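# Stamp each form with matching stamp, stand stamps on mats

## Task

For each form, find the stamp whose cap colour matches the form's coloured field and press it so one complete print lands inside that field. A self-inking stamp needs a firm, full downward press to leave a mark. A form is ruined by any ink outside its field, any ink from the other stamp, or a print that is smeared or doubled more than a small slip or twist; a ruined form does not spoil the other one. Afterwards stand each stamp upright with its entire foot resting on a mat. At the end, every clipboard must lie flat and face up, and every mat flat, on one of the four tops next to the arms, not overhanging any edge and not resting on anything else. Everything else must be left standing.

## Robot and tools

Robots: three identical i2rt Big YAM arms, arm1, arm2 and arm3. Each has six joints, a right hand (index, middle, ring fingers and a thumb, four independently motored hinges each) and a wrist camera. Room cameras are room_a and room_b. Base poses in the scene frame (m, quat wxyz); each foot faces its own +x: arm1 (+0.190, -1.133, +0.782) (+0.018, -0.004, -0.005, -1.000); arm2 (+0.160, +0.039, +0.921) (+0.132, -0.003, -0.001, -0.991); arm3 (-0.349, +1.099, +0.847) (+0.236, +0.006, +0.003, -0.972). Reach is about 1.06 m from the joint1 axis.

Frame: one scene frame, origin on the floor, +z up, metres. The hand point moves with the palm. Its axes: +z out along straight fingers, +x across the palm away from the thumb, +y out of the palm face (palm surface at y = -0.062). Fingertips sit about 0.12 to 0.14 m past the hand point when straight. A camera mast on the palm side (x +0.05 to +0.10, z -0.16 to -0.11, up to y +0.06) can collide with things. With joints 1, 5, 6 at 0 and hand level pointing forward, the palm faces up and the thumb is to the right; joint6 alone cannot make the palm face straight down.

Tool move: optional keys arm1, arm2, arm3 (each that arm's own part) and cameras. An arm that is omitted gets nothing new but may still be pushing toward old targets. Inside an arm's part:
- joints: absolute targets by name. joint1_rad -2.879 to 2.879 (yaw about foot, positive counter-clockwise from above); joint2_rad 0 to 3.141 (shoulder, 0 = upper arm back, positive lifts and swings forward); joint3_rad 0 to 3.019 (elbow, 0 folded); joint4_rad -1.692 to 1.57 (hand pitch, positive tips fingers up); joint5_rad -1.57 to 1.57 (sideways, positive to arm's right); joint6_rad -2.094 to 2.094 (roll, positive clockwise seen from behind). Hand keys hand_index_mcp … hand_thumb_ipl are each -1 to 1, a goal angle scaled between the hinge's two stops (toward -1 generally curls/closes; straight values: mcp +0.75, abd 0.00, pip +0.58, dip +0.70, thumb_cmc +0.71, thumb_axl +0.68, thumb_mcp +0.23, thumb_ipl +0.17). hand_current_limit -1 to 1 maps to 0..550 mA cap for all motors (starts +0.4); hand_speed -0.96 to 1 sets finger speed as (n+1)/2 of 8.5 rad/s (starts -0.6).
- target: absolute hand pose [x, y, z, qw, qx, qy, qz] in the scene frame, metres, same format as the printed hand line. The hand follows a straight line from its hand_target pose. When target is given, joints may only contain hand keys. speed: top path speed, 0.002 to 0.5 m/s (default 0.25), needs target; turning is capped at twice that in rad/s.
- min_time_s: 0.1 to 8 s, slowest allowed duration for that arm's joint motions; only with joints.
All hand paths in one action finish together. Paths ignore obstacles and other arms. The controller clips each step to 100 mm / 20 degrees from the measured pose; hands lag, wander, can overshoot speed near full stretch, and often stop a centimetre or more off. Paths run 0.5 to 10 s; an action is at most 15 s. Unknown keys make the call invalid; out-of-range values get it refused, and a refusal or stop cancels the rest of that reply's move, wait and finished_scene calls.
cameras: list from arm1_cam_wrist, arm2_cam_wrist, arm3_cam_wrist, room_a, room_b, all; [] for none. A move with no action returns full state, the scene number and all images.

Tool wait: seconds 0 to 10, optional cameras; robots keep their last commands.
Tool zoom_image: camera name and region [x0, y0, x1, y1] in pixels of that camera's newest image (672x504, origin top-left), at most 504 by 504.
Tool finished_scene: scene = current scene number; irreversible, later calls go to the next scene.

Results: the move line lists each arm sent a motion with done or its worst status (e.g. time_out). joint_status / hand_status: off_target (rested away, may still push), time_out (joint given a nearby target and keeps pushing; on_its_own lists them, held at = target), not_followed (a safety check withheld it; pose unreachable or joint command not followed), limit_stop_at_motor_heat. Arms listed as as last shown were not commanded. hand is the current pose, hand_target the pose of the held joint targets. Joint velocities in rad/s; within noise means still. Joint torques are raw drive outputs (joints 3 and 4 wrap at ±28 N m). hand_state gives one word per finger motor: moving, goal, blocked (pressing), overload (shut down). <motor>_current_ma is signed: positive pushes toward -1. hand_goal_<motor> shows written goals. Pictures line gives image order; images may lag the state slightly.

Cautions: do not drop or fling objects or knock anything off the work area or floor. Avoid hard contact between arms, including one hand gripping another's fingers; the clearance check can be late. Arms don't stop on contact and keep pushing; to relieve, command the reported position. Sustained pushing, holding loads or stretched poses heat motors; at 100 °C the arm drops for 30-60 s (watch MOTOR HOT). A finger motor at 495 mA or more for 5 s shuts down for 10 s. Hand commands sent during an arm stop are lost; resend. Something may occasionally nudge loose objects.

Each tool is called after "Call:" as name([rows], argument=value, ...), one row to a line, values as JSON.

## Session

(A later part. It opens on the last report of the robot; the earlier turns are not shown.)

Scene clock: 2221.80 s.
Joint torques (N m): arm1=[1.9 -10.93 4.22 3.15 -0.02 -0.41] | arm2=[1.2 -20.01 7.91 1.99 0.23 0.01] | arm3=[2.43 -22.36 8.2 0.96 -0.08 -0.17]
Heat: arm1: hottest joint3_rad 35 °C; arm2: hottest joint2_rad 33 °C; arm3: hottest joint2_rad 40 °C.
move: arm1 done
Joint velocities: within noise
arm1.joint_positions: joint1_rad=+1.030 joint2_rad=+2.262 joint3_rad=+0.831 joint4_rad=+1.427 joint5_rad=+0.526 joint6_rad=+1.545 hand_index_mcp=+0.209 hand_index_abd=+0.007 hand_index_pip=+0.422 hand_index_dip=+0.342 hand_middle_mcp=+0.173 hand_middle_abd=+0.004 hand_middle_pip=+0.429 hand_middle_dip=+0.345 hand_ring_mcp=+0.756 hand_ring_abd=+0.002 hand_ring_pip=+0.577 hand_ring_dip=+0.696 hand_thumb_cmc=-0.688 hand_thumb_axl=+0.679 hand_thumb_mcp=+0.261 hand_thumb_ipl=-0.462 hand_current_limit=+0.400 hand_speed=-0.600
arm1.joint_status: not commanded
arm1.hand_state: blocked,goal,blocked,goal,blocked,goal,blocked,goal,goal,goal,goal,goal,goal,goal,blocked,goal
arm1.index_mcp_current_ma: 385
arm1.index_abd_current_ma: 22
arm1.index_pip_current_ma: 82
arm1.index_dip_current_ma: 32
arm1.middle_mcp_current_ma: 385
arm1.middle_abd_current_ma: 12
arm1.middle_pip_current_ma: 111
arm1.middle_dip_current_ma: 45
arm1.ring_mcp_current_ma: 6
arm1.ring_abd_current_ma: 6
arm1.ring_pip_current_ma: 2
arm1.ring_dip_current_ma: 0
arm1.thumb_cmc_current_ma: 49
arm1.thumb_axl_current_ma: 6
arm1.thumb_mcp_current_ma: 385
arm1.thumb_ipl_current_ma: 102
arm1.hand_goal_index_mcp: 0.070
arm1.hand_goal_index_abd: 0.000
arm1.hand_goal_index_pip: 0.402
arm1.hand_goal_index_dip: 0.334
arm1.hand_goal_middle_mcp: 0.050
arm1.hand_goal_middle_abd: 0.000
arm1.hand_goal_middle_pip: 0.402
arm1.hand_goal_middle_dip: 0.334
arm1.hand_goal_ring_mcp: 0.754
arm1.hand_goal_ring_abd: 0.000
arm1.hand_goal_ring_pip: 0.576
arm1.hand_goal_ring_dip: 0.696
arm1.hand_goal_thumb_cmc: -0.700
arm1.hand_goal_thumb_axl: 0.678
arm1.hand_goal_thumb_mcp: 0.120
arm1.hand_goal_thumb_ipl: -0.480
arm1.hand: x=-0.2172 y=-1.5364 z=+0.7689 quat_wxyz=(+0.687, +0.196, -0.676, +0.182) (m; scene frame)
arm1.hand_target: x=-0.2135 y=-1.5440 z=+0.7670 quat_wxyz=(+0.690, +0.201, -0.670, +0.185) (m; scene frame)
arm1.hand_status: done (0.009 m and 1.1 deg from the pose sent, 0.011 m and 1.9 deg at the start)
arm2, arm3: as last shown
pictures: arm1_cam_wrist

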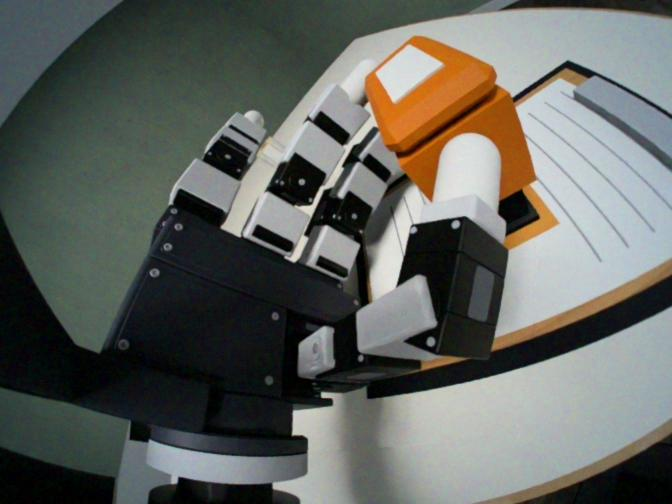

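Call:
move(arm1={"target": [-0.2106, -1.545, 0.785, 0.6903, 0.2010, -0.6703, 0.1850], "speed": 0.05}, cameras=[])

Call:
move(arm1={"target": [-0.2070, -1.5454, 0.785, 0.6903, 0.2010, -0.6703, 0.1850], "speed": 0.05}, cameras=["arm1_cam_wrist"])

Call:
move(arm1={"target": [-0.2070, -1.5454, 0.7675, 0.6903, 0.2010, -0.6703, 0.1850], "speed": 0.04}, cameras=["arm1_cam_wrist"])

Call:
zoom_image(camera="arm1_cam_wrist", region=[430, 100, 672, 340])

Scene clock: 2240.53 s.
Joint torques (N m): arm1=[2.08 -14.62 2.7 2.32 0.13 -0.4] | arm2=[1.2 -20.01 7.92 1.99 0.23 0] | arm3=[2.37 -22.24 8.21 0.96 -0.07 -0.15]
Heat: arm1: hottest joint3_rad 34 °C; arm2: hottest joint2_rad 33 °C; arm3: hottest joint2_rad 40 °C.
move: arm1 off_target
Joint velocities: within noise
arm1.joint_positions: joint1_rad=+1.034 joint2_rad=+2.256 joint3_rad=+0.831 joint4_rad=+1.413 joint5_rad=+0.529 joint6_rad=+1.545 hand_index_mcp=+0.208 hand_index_abd=+0.007 hand_index_pip=+0.423 hand_index_dip=+0.344 hand_middle_mcp=+0.173 hand_middle_abd=+0.004 hand_middle_pip=+0.429 hand_middle_dip=+0.345 hand_ring_mcp=+0.756 hand_ring_abd=+0.002 hand_ring_pip=+0.577 hand_ring_dip=+0.696 hand_thumb_cmc=-0.684 hand_thumb_axl=+0.680 hand_thumb_mcp=+0.261 hand_thumb_ipl=-0.461 hand_current_limit=+0.400 hand_speed=-0.600
arm1.joint_status: not commanded
arm1.hand_state: blocked,goal,blocked,goal,blocked,goal,blocked,goal,goal,goal,goal,goal,goal,goal,blocked,goal
arm1.index_mcp_current_ma: 385
arm1.index_abd_current_ma: 23
arm1.index_pip_current_ma: 86
arm1.index_dip_current_ma: 37
arm1.middle_mcp_current_ma: 385
arm1.middle_abd_current_ma: 14
arm1.middle_pip_current_ma: 111
arm1.middle_dip_current_ma: 45
arm1.ring_mcp_current_ma: 6
arm1.ring_abd_current_ma: 6
arm1.ring_pip_current_ma: 2
arm1.ring_dip_current_ma: 0
arm1.thumb_cmc_current_ma: 65
arm1.thumb_axl_current_ma: 9
arm1.thumb_mcp_current_ma: 385
arm1.thumb_ipl_current_ma: 105
arm1.hand_goal_index_mcp: 0.070
arm1.hand_goal_index_abd: 0.000
arm1.hand_goal_index_pip: 0.402
arm1.hand_goal_index_dip: 0.334
arm1.hand_goal_middle_mcp: 0.050
arm1.hand_goal_middle_abd: 0.000
arm1.hand_goal_middle_pip: 0.402
arm1.hand_goal_middle_dip: 0.334
arm1.hand_goal_ring_mcp: 0.754
arm1.hand_goal_ring_abd: 0.000
arm1.hand_goal_ring_pip: 0.576
arm1.hand_goal_ring_dip: 0.696
arm1.hand_goal_thumb_cmc: -0.700
arm1.hand_goal_thumb_axl: 0.678
arm1.hand_goal_thumb_mcp: 0.120
arm1.hand_goal_thumb_ipl: -0.480
arm1.hand: x=-0.2158 y=-1.5380 z=+0.7696 quat_wxyz=(+0.685, +0.198, -0.678, +0.180) (m; scene frame)
arm1.hand_target: x=-0.2107 y=-1.5449 z=+0.7846 quat_wxyz=(+0.690, +0.201, -0.670, +0.185) (m; scene frame)
arm1.hand_status: off_target (0.018 m and 1.3 deg from the pose sent, 0.019 m and 1.1 deg at the start)
arm2.joint_positions: joint1_rad=+0.189 joint2_rad=+1.726 joint3_rad=+0.999 joint4_rad=+0.581 joint5_rad=+1.351 joint6_rad=+1.590 hand_index_mcp=+0.437 hand_index_abd=+0.002 hand_index_pip=+0.404 hand_index_dip=+0.337 hand_middle_mcp=+0.437 hand_middle_abd=+0.002 hand_middle_pip=+0.405 hand_middle_dip=+0.336 hand_ring_mcp=+0.754 hand_ring_abd=+0.002 hand_ring_pip=+0.577 hand_ring_dip=+0.696 hand_thumb_cmc=+0.708 hand_thumb_axl=+0.680 hand_thumb_mcp=+0.228 hand_thumb_ipl=+0.166 hand_current_limit=+0.400 hand_speed=-0.600
arm2.joint_status: not commanded
arm2.hand_state: goal,goal,goal,goal,goal,goal,goal,goal,goal,goal,goal,goal,goal,goal,goal,goal
arm2.index_mcp_current_ma: -1
arm2.index_abd_current_ma: 2
arm2.index_pip_current_ma: 3
arm2.index_dip_current_ma: 4
arm2.middle_mcp_current_ma: -1
arm2.middle_abd_current_ma: 2
arm2.middle_pip_current_ma: 3
arm2.middle_dip_current_ma: 3
arm2.ring_mcp_current_ma: 0
arm2.ring_abd_current_ma: 3
arm2.ring_pip_current_ma: 1
arm2.ring_dip_current_ma: 0
arm2.thumb_cmc_current_ma: -2
arm2.thumb_axl_current_ma: 2
arm2.thumb_mcp_current_ma: 2
arm2.thumb_ipl_current_ma: -3
arm2.hand_goal_index_mcp: 0.438
arm2.hand_goal_index_abd: 0.000
arm2.hand_goal_index_pip: 0.402
arm2.hand_goal_index_dip: 0.334
arm2.hand_goal_middle_mcp: 0.438
arm2.hand_goal_middle_abd: 0.000
arm2.hand_goal_middle_pip: 0.402
arm2.hand_goal_middle_dip: 0.334
arm2.hand_goal_ring_mcp: 0.754
arm2.hand_goal_ring_abd: 0.000
arm2.hand_goal_ring_pip: 0.576
arm2.hand_goal_ring_dip: 0.696
arm2.hand_goal_thumb_cmc: 0.710
arm2.hand_goal_thumb_axl: 0.678
arm2.hand_goal_thumb_mcp: 0.226
arm2.hand_goal_thumb_ipl: 0.168
arm2.hand: x=-0.3331 y=+0.0074 z=+1.1361 quat_wxyz=(+0.609, -0.273, -0.664, -0.339) (m; scene frame)
arm2.hand_target: x=-0.3311 y=+0.0026 z=+1.1478 quat_wxyz=(+0.622, -0.286, -0.654, -0.321) (m; scene frame)
arm2.hand_status: not commanded
arm3: as last shown
pictures: none
No camera images: "cameras" was empty.

Scene clock: 2241.50 s.
Joint torques (N m): arm1=[2.08 -14.45 2.84 2.41 0.13 -0.4] | arm2=[1.26 -20.01 7.91 1.99 0.23 0] | arm3=[2.43 -22.3 8.2 0.92 -0.08 -0.17]
Heat: arm1: hottest joint3_rad 34 °C; arm2: hottest joint2_rad 33 °C; arm3: hottest joint2_rad 40 °C.
move: arm1 off_target
Joint velocities: within noise
arm1.joint_positions: joint1_rad=+1.041 joint2_rad=+2.254 joint3_rad=+0.825 joint4_rad=+1.413 joint5_rad=+0.537 joint6_rad=+1.545 hand_index_mcp=+0.208 hand_index_abd=+0.007 hand_index_pip=+0.424 hand_index_dip=+0.344 hand_middle_mcp=+0.173 hand_middle_abd=+0.004 hand_middle_pip=+0.429 hand_middle_dip=+0.345 hand_ring_mcp=+0.756 hand_ring_abd=+0.002 hand_ring_pip=+0.577 hand_ring_dip=+0.696 hand_thumb_cmc=-0.684 hand_thumb_axl=+0.680 hand_thumb_mcp=+0.261 hand_thumb_ipl=-0.461 hand_current_limit=+0.400 hand_speed=-0.600
arm1.joint_status: not commanded
arm1.hand_state: blocked,goal,blocked,goal,blocked,goal,blocked,goal,goal,goal,goal,goal,goal,goal,blocked,goal
arm1.index_mcp_current_ma: 385
arm1.index_abd_current_ma: 23
arm1.index_pip_current_ma: 88
arm1.index_dip_current_ma: 37
arm1.middle_mcp_current_ma: 385
arm1.middle_abd_current_ma: 14
arm1.middle_pip_current_ma: 111
arm1.middle_dip_current_ma: 45
arm1.ring_mcp_current_ma: 6
arm1.ring_abd_current_ma: 6
arm1.ring_pip_current_ma: 2
arm1.ring_dip_current_ma: 0
arm1.thumb_cmc_current_ma: 67
arm1.thumb_axl_current_ma: 10
arm1.thumb_mcp_current_ma: 385
arm1.thumb_ipl_current_ma: 105
arm1.hand_goal_index_mcp: 0.070
arm1.hand_goal_index_abd: 0.000
arm1.hand_goal_index_pip: 0.402
arm1.hand_goal_index_dip: 0.334
arm1.hand_goal_middle_mcp: 0.050
arm1.hand_goal_middle_abd: 0.000
arm1.hand_goal_middle_pip: 0.402
arm1.hand_goal_middle_dip: 0.334
arm1.hand_goal_ring_mcp: 0.754
arm1.hand_goal_ring_abd: 0.000
arm1.hand_goal_ring_pip: 0.576
arm1.hand_goal_ring_dip: 0.696
arm1.hand_goal_thumb_cmc: -0.700
arm1.hand_goal_thumb_axl: 0.678
arm1.hand_goal_thumb_mcp: 0.120
arm1.hand_goal_thumb_ipl: -0.480
arm1.hand: x=-0.2121 y=-1.5377 z=+0.7694 quat_wxyz=(+0.684, +0.199, -0.679, +0.179) (m; scene frame)
arm1.hand_target: x=-0.2072 y=-1.5453 z=+0.7848 quat_wxyz=(+0.690, +0.201, -0.670, +0.185) (m; scene frame)
arm1.hand_status: off_target (0.018 m and 1.4 deg from the pose sent, 0.019 m and 1.3 deg at the start)
arm2, arm3: as last shown
pictures: arm1_cam_wrist

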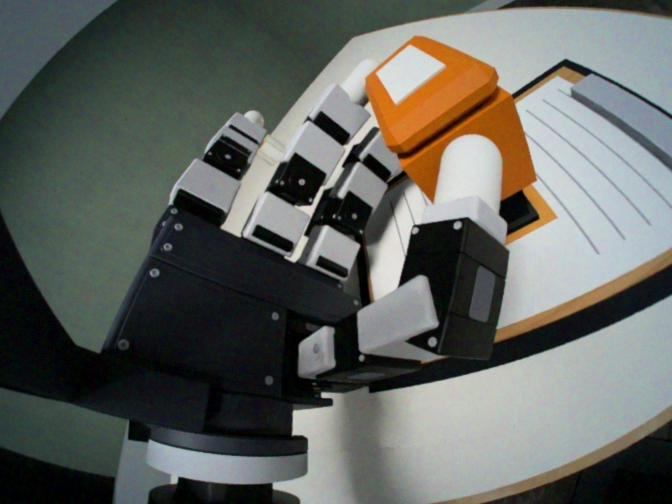

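Scene clock: 2242.53 s.
Joint torques (N m): arm1=[2.02 -11.11 4.14 3.22 0.12 -0.39] | arm2=[1.2 -20.01 7.91 1.99 0.23 0.01] | arm3=[2.43 -22.36 8.21 0.92 -0.07 -0.16]
Heat: arm1: hottest joint3_rad 34 °C; arm2: hottest joint2_rad 33 °C; arm3: hottest joint2_rad 40 °C.
move: arm1 done
Joint velocities: within noise
arm1.joint_positions: joint1_rad=+1.042 joint2_rad=+2.260 joint3_rad=+0.825 joint4_rad=+1.429 joint5_rad=+0.537 joint6_rad=+1.544 hand_index_mcp=+0.208 hand_index_abd=+0.007 hand_index_pip=+0.424 hand_index_dip=+0.344 hand_middle_mcp=+0.173 hand_middle_abd=+0.004 hand_middle_pip=+0.429 hand_middle_dip=+0.345 hand_ring_mcp=+0.756 hand_ring_abd=+0.002 hand_ring_pip=+0.577 hand_ring_dip=+0.696 hand_thumb_cmc=-0.685 hand_thumb_axl=+0.680 hand_thumb_mcp=+0.261 hand_thumb_ipl=-0.461 hand_current_limit=+0.400 hand_speed=-0.600
arm1.joint_status: not commanded
arm1.hand_state: blocked,goal,blocked,goal,blocked,goal,blocked,goal,goal,goal,goal,goal,goal,goal,blocked,goal
arm1.index_mcp_current_ma: 385
arm1.index_abd_current_ma: 23
arm1.index_pip_current_ma: 88
arm1.index_dip_current_ma: 40
arm1.middle_mcp_current_ma: 385
arm1.middle_abd_current_ma: 14
arm1.middle_pip_current_ma: 111
arm1.middle_dip_current_ma: 45
arm1.ring_mcp_current_ma: 6
arm1.ring_abd_current_ma: 6
arm1.ring_pip_current_ma: 2
arm1.ring_dip_current_ma: 0
arm1.thumb_cmc_current_ma: 60
arm1.thumb_axl_current_ma: 7
arm1.thumb_mcp_current_ma: 385
arm1.thumb_ipl_current_ma: 105
arm1.hand_goal_index_mcp: 0.070
arm1.hand_goal_index_abd: 0.000
arm1.hand_goal_index_pip: 0.402
arm1.hand_goal_index_dip: 0.334
arm1.hand_goal_middle_mcp: 0.050
arm1.hand_goal_middle_abd: 0.000
arm1.hand_goal_middle_pip: 0.402
arm1.hand_goal_middle_dip: 0.334
arm1.hand_goal_ring_mcp: 0.754
arm1.hand_goal_ring_abd: 0.000
arm1.hand_goal_ring_pip: 0.576
arm1.hand_goal_ring_dip: 0.696
arm1.hand_goal_thumb_cmc: -0.700
arm1.hand_goal_thumb_axl: 0.678
arm1.hand_goal_thumb_mcp: 0.120
arm1.hand_goal_thumb_ipl: -0.480
arm1.hand: x=-0.2115 y=-1.5374 z=+0.7690 quat_wxyz=(+0.686, +0.197, -0.676, +0.181) (m; scene frame)
arm1.hand_target: x=-0.2069 y=-1.5452 z=+0.7676 quat_wxyz=(+0.690, +0.201, -0.670, +0.185) (m; scene frame)
arm1.hand_status: done (0.009 m and 1.0 deg from the pose sent, 0.009 m and 1.4 deg at the start)
arm2, arm3: as last shown
pictures: arm1_cam_wrist

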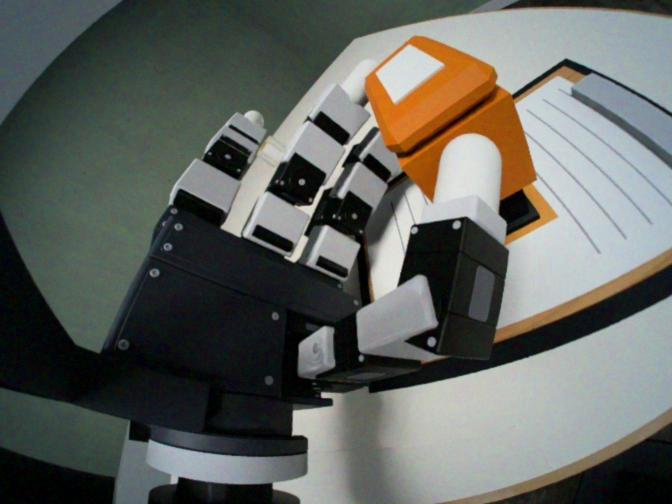

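Scaled by 2.083 from the camera's 672x504 image, which has a finer 960x720 frame.

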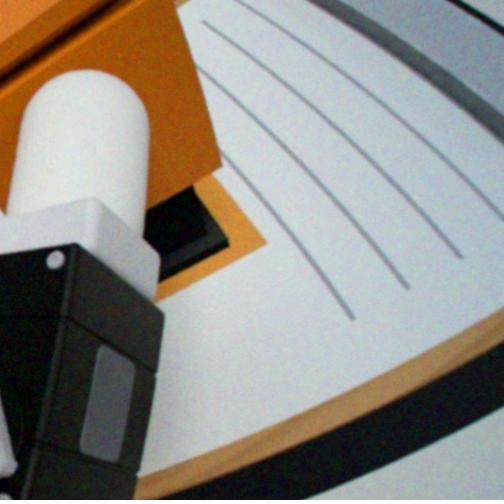

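Call:
move(arm1={"joints": {"hand_index_mcp": 0.15, "hand_middle_mcp": 0.13, "hand_thumb_mcp": 0.21}}, cameras=[])

Call:
move(arm1={"joints": {"hand_index_mcp": 0.25, "hand_middle_mcp": 0.22, "hand_thumb_mcp": 0.30}}, cameras=[])

Call:
move(arm1={"joints": {"hand_index_mcp": 0.438, "hand_middle_mcp": 0.438, "hand_thumb_mcp": 0.506}}, cameras=["arm1_cam_wrist"])

Scene clock: 2250.90 s.
Joint torques (N m): arm1=[2.08 -11.16 4.15 3.21 0.12 -0.39] | arm2=[1.2 -20.01 7.91 1.99 0.23 0] | arm3=[2.43 -22.36 8.2 0.94 -0.07 -0.16]
Heat: arm1: hottest joint3_rad 34 °C; arm2: hottest joint2_rad 33 °C; arm3: hottest joint2_rad 40 °C.
move: arm1 off_target
Joint velocities: within noise
arm1.joint_positions: joint1_rad=+1.042 joint2_rad=+2.261 joint3_rad=+0.825 joint4_rad=+1.429 joint5_rad=+0.537 joint6_rad=+1.544 hand_index_mcp=+0.208 hand_index_abd=+0.007 hand_index_pip=+0.424 hand_index_dip=+0.344 hand_middle_mcp=+0.175 hand_middle_abd=+0.004 hand_middle_pip=+0.429 hand_middle_dip=+0.345 hand_ring_mcp=+0.756 hand_ring_abd=+0.002 hand_ring_pip=+0.577 hand_ring_dip=+0.696 hand_thumb_cmc=-0.687 hand_thumb_axl=+0.679 hand_thumb_mcp=+0.261 hand_thumb_ipl=-0.461 hand_current_limit=+0.400 hand_speed=-0.600
arm1.joint_status: hand_index_mcp off_target (ended at +0.208, target +0.150); hand_middle_mcp off_target (ended at +0.175, target +0.130); hand_thumb_mcp off_target (ended at +0.261, target +0.210)
arm1.hand_state: blocked,goal,blocked,goal,blocked,goal,blocked,goal,goal,goal,goal,goal,goal,goal,blocked,goal
arm1.index_mcp_current_ma: 272
arm1.index_abd_current_ma: 23
arm1.index_pip_current_ma: 89
arm1.index_dip_current_ma: 40
arm1.middle_mcp_current_ma: 209
arm1.middle_abd_current_ma: 14
arm1.middle_pip_current_ma: 111
arm1.middle_dip_current_ma: 45
arm1.ring_mcp_current_ma: 6
arm1.ring_abd_current_ma: 6
arm1.ring_pip_current_ma: 2
arm1.ring_dip_current_ma: 0
arm1.thumb_cmc_current_ma: 50
arm1.thumb_axl_current_ma: 6
arm1.thumb_mcp_current_ma: 291
arm1.thumb_ipl_current_ma: 105
arm1.hand_goal_index_mcp: 0.150
arm1.hand_goal_index_abd: 0.000
arm1.hand_goal_index_pip: 0.402
arm1.hand_goal_index_dip: 0.334
arm1.hand_goal_middle_mcp: 0.130
arm1.hand_goal_middle_abd: 0.000
arm1.hand_goal_middle_pip: 0.402
arm1.hand_goal_middle_dip: 0.334
arm1.hand_goal_ring_mcp: 0.754
arm1.hand_goal_ring_abd: 0.000
arm1.hand_goal_ring_pip: 0.576
arm1.hand_goal_ring_dip: 0.696
arm1.hand_goal_thumb_cmc: -0.700
arm1.hand_goal_thumb_axl: 0.678
arm1.hand_goal_thumb_mcp: 0.210
arm1.hand_goal_thumb_ipl: -0.480
arm1.hand: x=-0.2115 y=-1.5373 z=+0.7686 quat_wxyz=(+0.686, +0.197, -0.676, +0.181) (m; scene frame)
arm1.hand_target: x=-0.2069 y=-1.5452 z=+0.7675 quat_wxyz=(+0.690, +0.201, -0.670, +0.185) (m; scene frame)
arm1.hand_status: not commanded
arm2, arm3: as last shown
pictures: none
No camera images: "cameras" was empty.

Scene clock: 2251.43 s.
Joint torques (N m): arm1=[2.02 -11.22 4.14 3.19 0.1 -0.38] | arm2=[1.2 -20.01 7.91 2 0.23 0] | arm3=[2.43 -22.3 8.18 0.95 -0.08 -0.17]
Heat: arm1: hottest joint3_rad 34 °C; arm2: hottest joint2_rad 33 °C; arm3: hottest joint2_rad 40 °C.
move: arm1 done
Joint velocities: within noise
arm1.joint_positions: joint1_rad=+1.042 joint2_rad=+2.262 joint3_rad=+0.825 joint4_rad=+1.429 joint5_rad=+0.538 joint6_rad=+1.544 hand_index_mcp=+0.249 hand_index_abd=+0.007 hand_index_pip=+0.405 hand_index_dip=+0.337 hand_middle_mcp=+0.219 hand_middle_abd=+0.004 hand_middle_pip=+0.405 hand_middle_dip=+0.337 hand_ring_mcp=+0.756 hand_ring_abd=+0.002 hand_ring_pip=+0.577 hand_ring_dip=+0.696 hand_thumb_cmc=-0.688 hand_thumb_axl=+0.679 hand_thumb_mcp=+0.298 hand_thumb_ipl=-0.478 hand_current_limit=+0.400 hand_speed=-0.600
arm1.joint_status: all done
arm1.hand_state: goal,goal,goal,goal,goal,goal,goal,goal,goal,goal,goal,goal,goal,goal,goal,goal
arm1.index_mcp_current_ma: -3
arm1.index_abd_current_ma: 23
arm1.index_pip_current_ma: 11
arm1.index_dip_current_ma: 11
arm1.middle_mcp_current_ma: -2
arm1.middle_abd_current_ma: 14
arm1.middle_pip_current_ma: 11
arm1.middle_dip_current_ma: 9
arm1.ring_mcp_current_ma: 6
arm1.ring_abd_current_ma: 6
arm1.ring_pip_current_ma: 2
arm1.ring_dip_current_ma: 0
arm1.thumb_cmc_current_ma: 49
arm1.thumb_axl_current_ma: 5
arm1.thumb_mcp_current_ma: -8
arm1.thumb_ipl_current_ma: 9
arm1.hand_goal_index_mcp: 0.250
arm1.hand_goal_index_abd: 0.000
arm1.hand_goal_index_pip: 0.402
arm1.hand_goal_index_dip: 0.334
arm1.hand_goal_middle_mcp: 0.220
arm1.hand_goal_middle_abd: 0.000
arm1.hand_goal_middle_pip: 0.402
arm1.hand_goal_middle_dip: 0.334
arm1.hand_goal_ring_mcp: 0.754
arm1.hand_goal_ring_abd: 0.000
arm1.hand_goal_ring_pip: 0.576
arm1.hand_goal_ring_dip: 0.696
arm1.hand_goal_thumb_cmc: -0.700
arm1.hand_goal_thumb_axl: 0.678
arm1.hand_goal_thumb_mcp: 0.300
arm1.hand_goal_thumb_ipl: -0.480
arm1.hand: x=-0.2114 y=-1.5370 z=+0.7680 quat_wxyz=(+0.686, +0.197, -0.677, +0.181) (m; scene frame)
arm1.hand_target: x=-0.2069 y=-1.5452 z=+0.7676 quat_wxyz=(+0.690, +0.201, -0.670, +0.185) (m; scene frame)
arm1.hand_status: not commanded
arm2, arm3: as last shown
pictures: none
No camera images: "cameras" was empty.

Scene clock: 2252.10 s.
Joint torques (N m): arm1=[2.08 -11.28 4.16 3.18 0.07 -0.35] | arm2=[1.2 -19.96 7.91 1.99 0.23 0] | arm3=[2.37 -22.36 8.17 0.94 -0.07 -0.16]
Heat: arm1: hottest joint3_rad 34 °C; arm2: hottest joint2_rad 33 °C; arm3: hottest joint2_rad 40 °C.
move: arm1 done
Joint velocities: arm1=[within noise] | arm2=[within noise] | arm3=[-0.044 -0.015 -0.017 0.007 0.037 -0.051]
arm1.joint_positions: joint1_rad=+1.043 joint2_rad=+2.262 joint3_rad=+0.825 joint4_rad=+1.429 joint5_rad=+0.538 joint6_rad=+1.544 hand_index_mcp=+0.436 hand_index_abd=+0.007 hand_index_pip=+0.405 hand_index_dip=+0.337 hand_middle_mcp=+0.436 hand_middle_abd=+0.004 hand_middle_pip=+0.405 hand_middle_dip=+0.337 hand_ring_mcp=+0.756 hand_ring_abd=+0.002 hand_ring_pip=+0.577 hand_ring_dip=+0.696 hand_thumb_cmc=-0.688 hand_thumb_axl=+0.679 hand_thumb_mcp=+0.504 hand_thumb_ipl=-0.478 hand_current_limit=+0.400 hand_speed=-0.600
arm1.joint_status: all done
arm1.hand_state: goal,goal,goal,goal,goal,goal,goal,goal,goal,goal,goal,goal,goal,goal,goal,goal
arm1.index_mcp_current_ma: -7
arm1.index_abd_current_ma: 23
arm1.index_pip_current_ma: 9
arm1.index_dip_current_ma: 10
arm1.middle_mcp_current_ma: -6
arm1.middle_abd_current_ma: 14
arm1.middle_pip_current_ma: 9
arm1.middle_dip_current_ma: 9
arm1.ring_mcp_current_ma: 6
arm1.ring_abd_current_ma: 6
arm1.ring_pip_current_ma: 2
arm1.ring_dip_current_ma: 0
arm1.thumb_cmc_current_ma: 49
arm1.thumb_axl_current_ma: 5
arm1.thumb_mcp_current_ma: -10
arm1.thumb_ipl_current_ma: 8
arm1.hand_goal_index_mcp: 0.438
arm1.hand_goal_index_abd: 0.000
arm1.hand_goal_index_pip: 0.402
arm1.hand_goal_index_dip: 0.334
arm1.hand_goal_middle_mcp: 0.438
arm1.hand_goal_middle_abd: 0.000
arm1.hand_goal_middle_pip: 0.402
arm1.hand_goal_middle_dip: 0.334
arm1.hand_goal_ring_mcp: 0.754
arm1.hand_goal_ring_abd: 0.000
arm1.hand_goal_ring_pip: 0.576
arm1.hand_goal_ring_dip: 0.696
arm1.hand_goal_thumb_cmc: -0.700
arm1.hand_goal_thumb_axl: 0.678
arm1.hand_goal_thumb_mcp: 0.506
arm1.hand_goal_thumb_ipl: -0.480
arm1.hand: x=-0.2111 y=-1.5372 z=+0.7678 quat_wxyz=(+0.686, +0.197, -0.677, +0.181) (m; scene frame)
arm1.hand_target: x=-0.2068 y=-1.5453 z=+0.7674 quat_wxyz=(+0.690, +0.201, -0.670, +0.185) (m; scene frame)
arm1.hand_status: not commanded
arm2: as last shown
arm3.joint_positions: joint1_rad=+0.392 joint2_rad=+1.984 joint3_rad=+1.233 joint4_rad=+0.833 joint5_rad=+1.046 joint6_rad=+1.410 hand_index_mcp=+0.449 hand_index_abd=+0.009 hand_index_pip=+0.405 hand_index_dip=+0.336 hand_middle_mcp=+0.449 hand_middle_abd=+0.010 hand_middle_pip=+0.405 hand_middle_dip=+0.336 hand_ring_mcp=+0.754 hand_ring_abd=+0.002 hand_ring_pip=+0.577 hand_ring_dip=+0.696 hand_thumb_cmc=+0.712 hand_thumb_axl=+0.679 hand_thumb_mcp=+0.228 hand_thumb_ipl=+0.166 hand_current_limit=+0.400 hand_speed=-0.600
arm3.joint_status: not commanded
arm3.hand_state: goal,goal,goal,goal,goal,goal,goal,goal,goal,goal,goal,goal,goal,goal,goal,goal
arm3.index_mcp_current_ma: 0
arm3.index_abd_current_ma: 5
arm3.index_pip_current_ma: 1
arm3.index_dip_current_ma: 1
arm3.middle_mcp_current_ma: 0
arm3.middle_abd_current_ma: 6
arm3.middle_pip_current_ma: 1
arm3.middle_dip_current_ma: 1
arm3.ring_mcp_current_ma: 0
arm3.ring_abd_current_ma: 0
arm3.ring_pip_current_ma: 0
arm3.ring_dip_current_ma: 0
arm3.thumb_cmc_current_ma: 0
arm3.thumb_axl_current_ma: 0
arm3.thumb_mcp_current_ma: 1
arm3.thumb_ipl_current_ma: -1
arm3.hand_goal_index_mcp: 0.450
arm3.hand_goal_index_abd: 0.000
arm3.hand_goal_index_pip: 0.402
arm3.hand_goal_index_dip: 0.334
arm3.hand_goal_middle_mcp: 0.450
arm3.hand_goal_middle_abd: 0.000
arm3.hand_goal_middle_pip: 0.402
arm3.hand_goal_middle_dip: 0.334
arm3.hand_goal_ring_mcp: 0.754
arm3.hand_goal_ring_abd: 0.000
arm3.hand_goal_ring_pip: 0.576
arm3.hand_goal_ring_dip: 0.696
arm3.hand_goal_thumb_cmc: 0.714
arm3.hand_goal_thumb_axl: 0.678
arm3.hand_goal_thumb_mcp: 0.226
arm3.hand_goal_thumb_ipl: 0.168
arm3.hand: x=-0.8879 y=+0.7646 z=+1.0260 quat_wxyz=(+0.711, -0.027, -0.695, -0.100) (m; scene frame)
arm3.hand_target: x=-0.8878 y=+0.7571 z=+1.0436 quat_wxyz=(+0.718, -0.036, -0.689, -0.086) (m; scene frame)
arm3.hand_status: not commanded
pictures: arm1_cam_wrist

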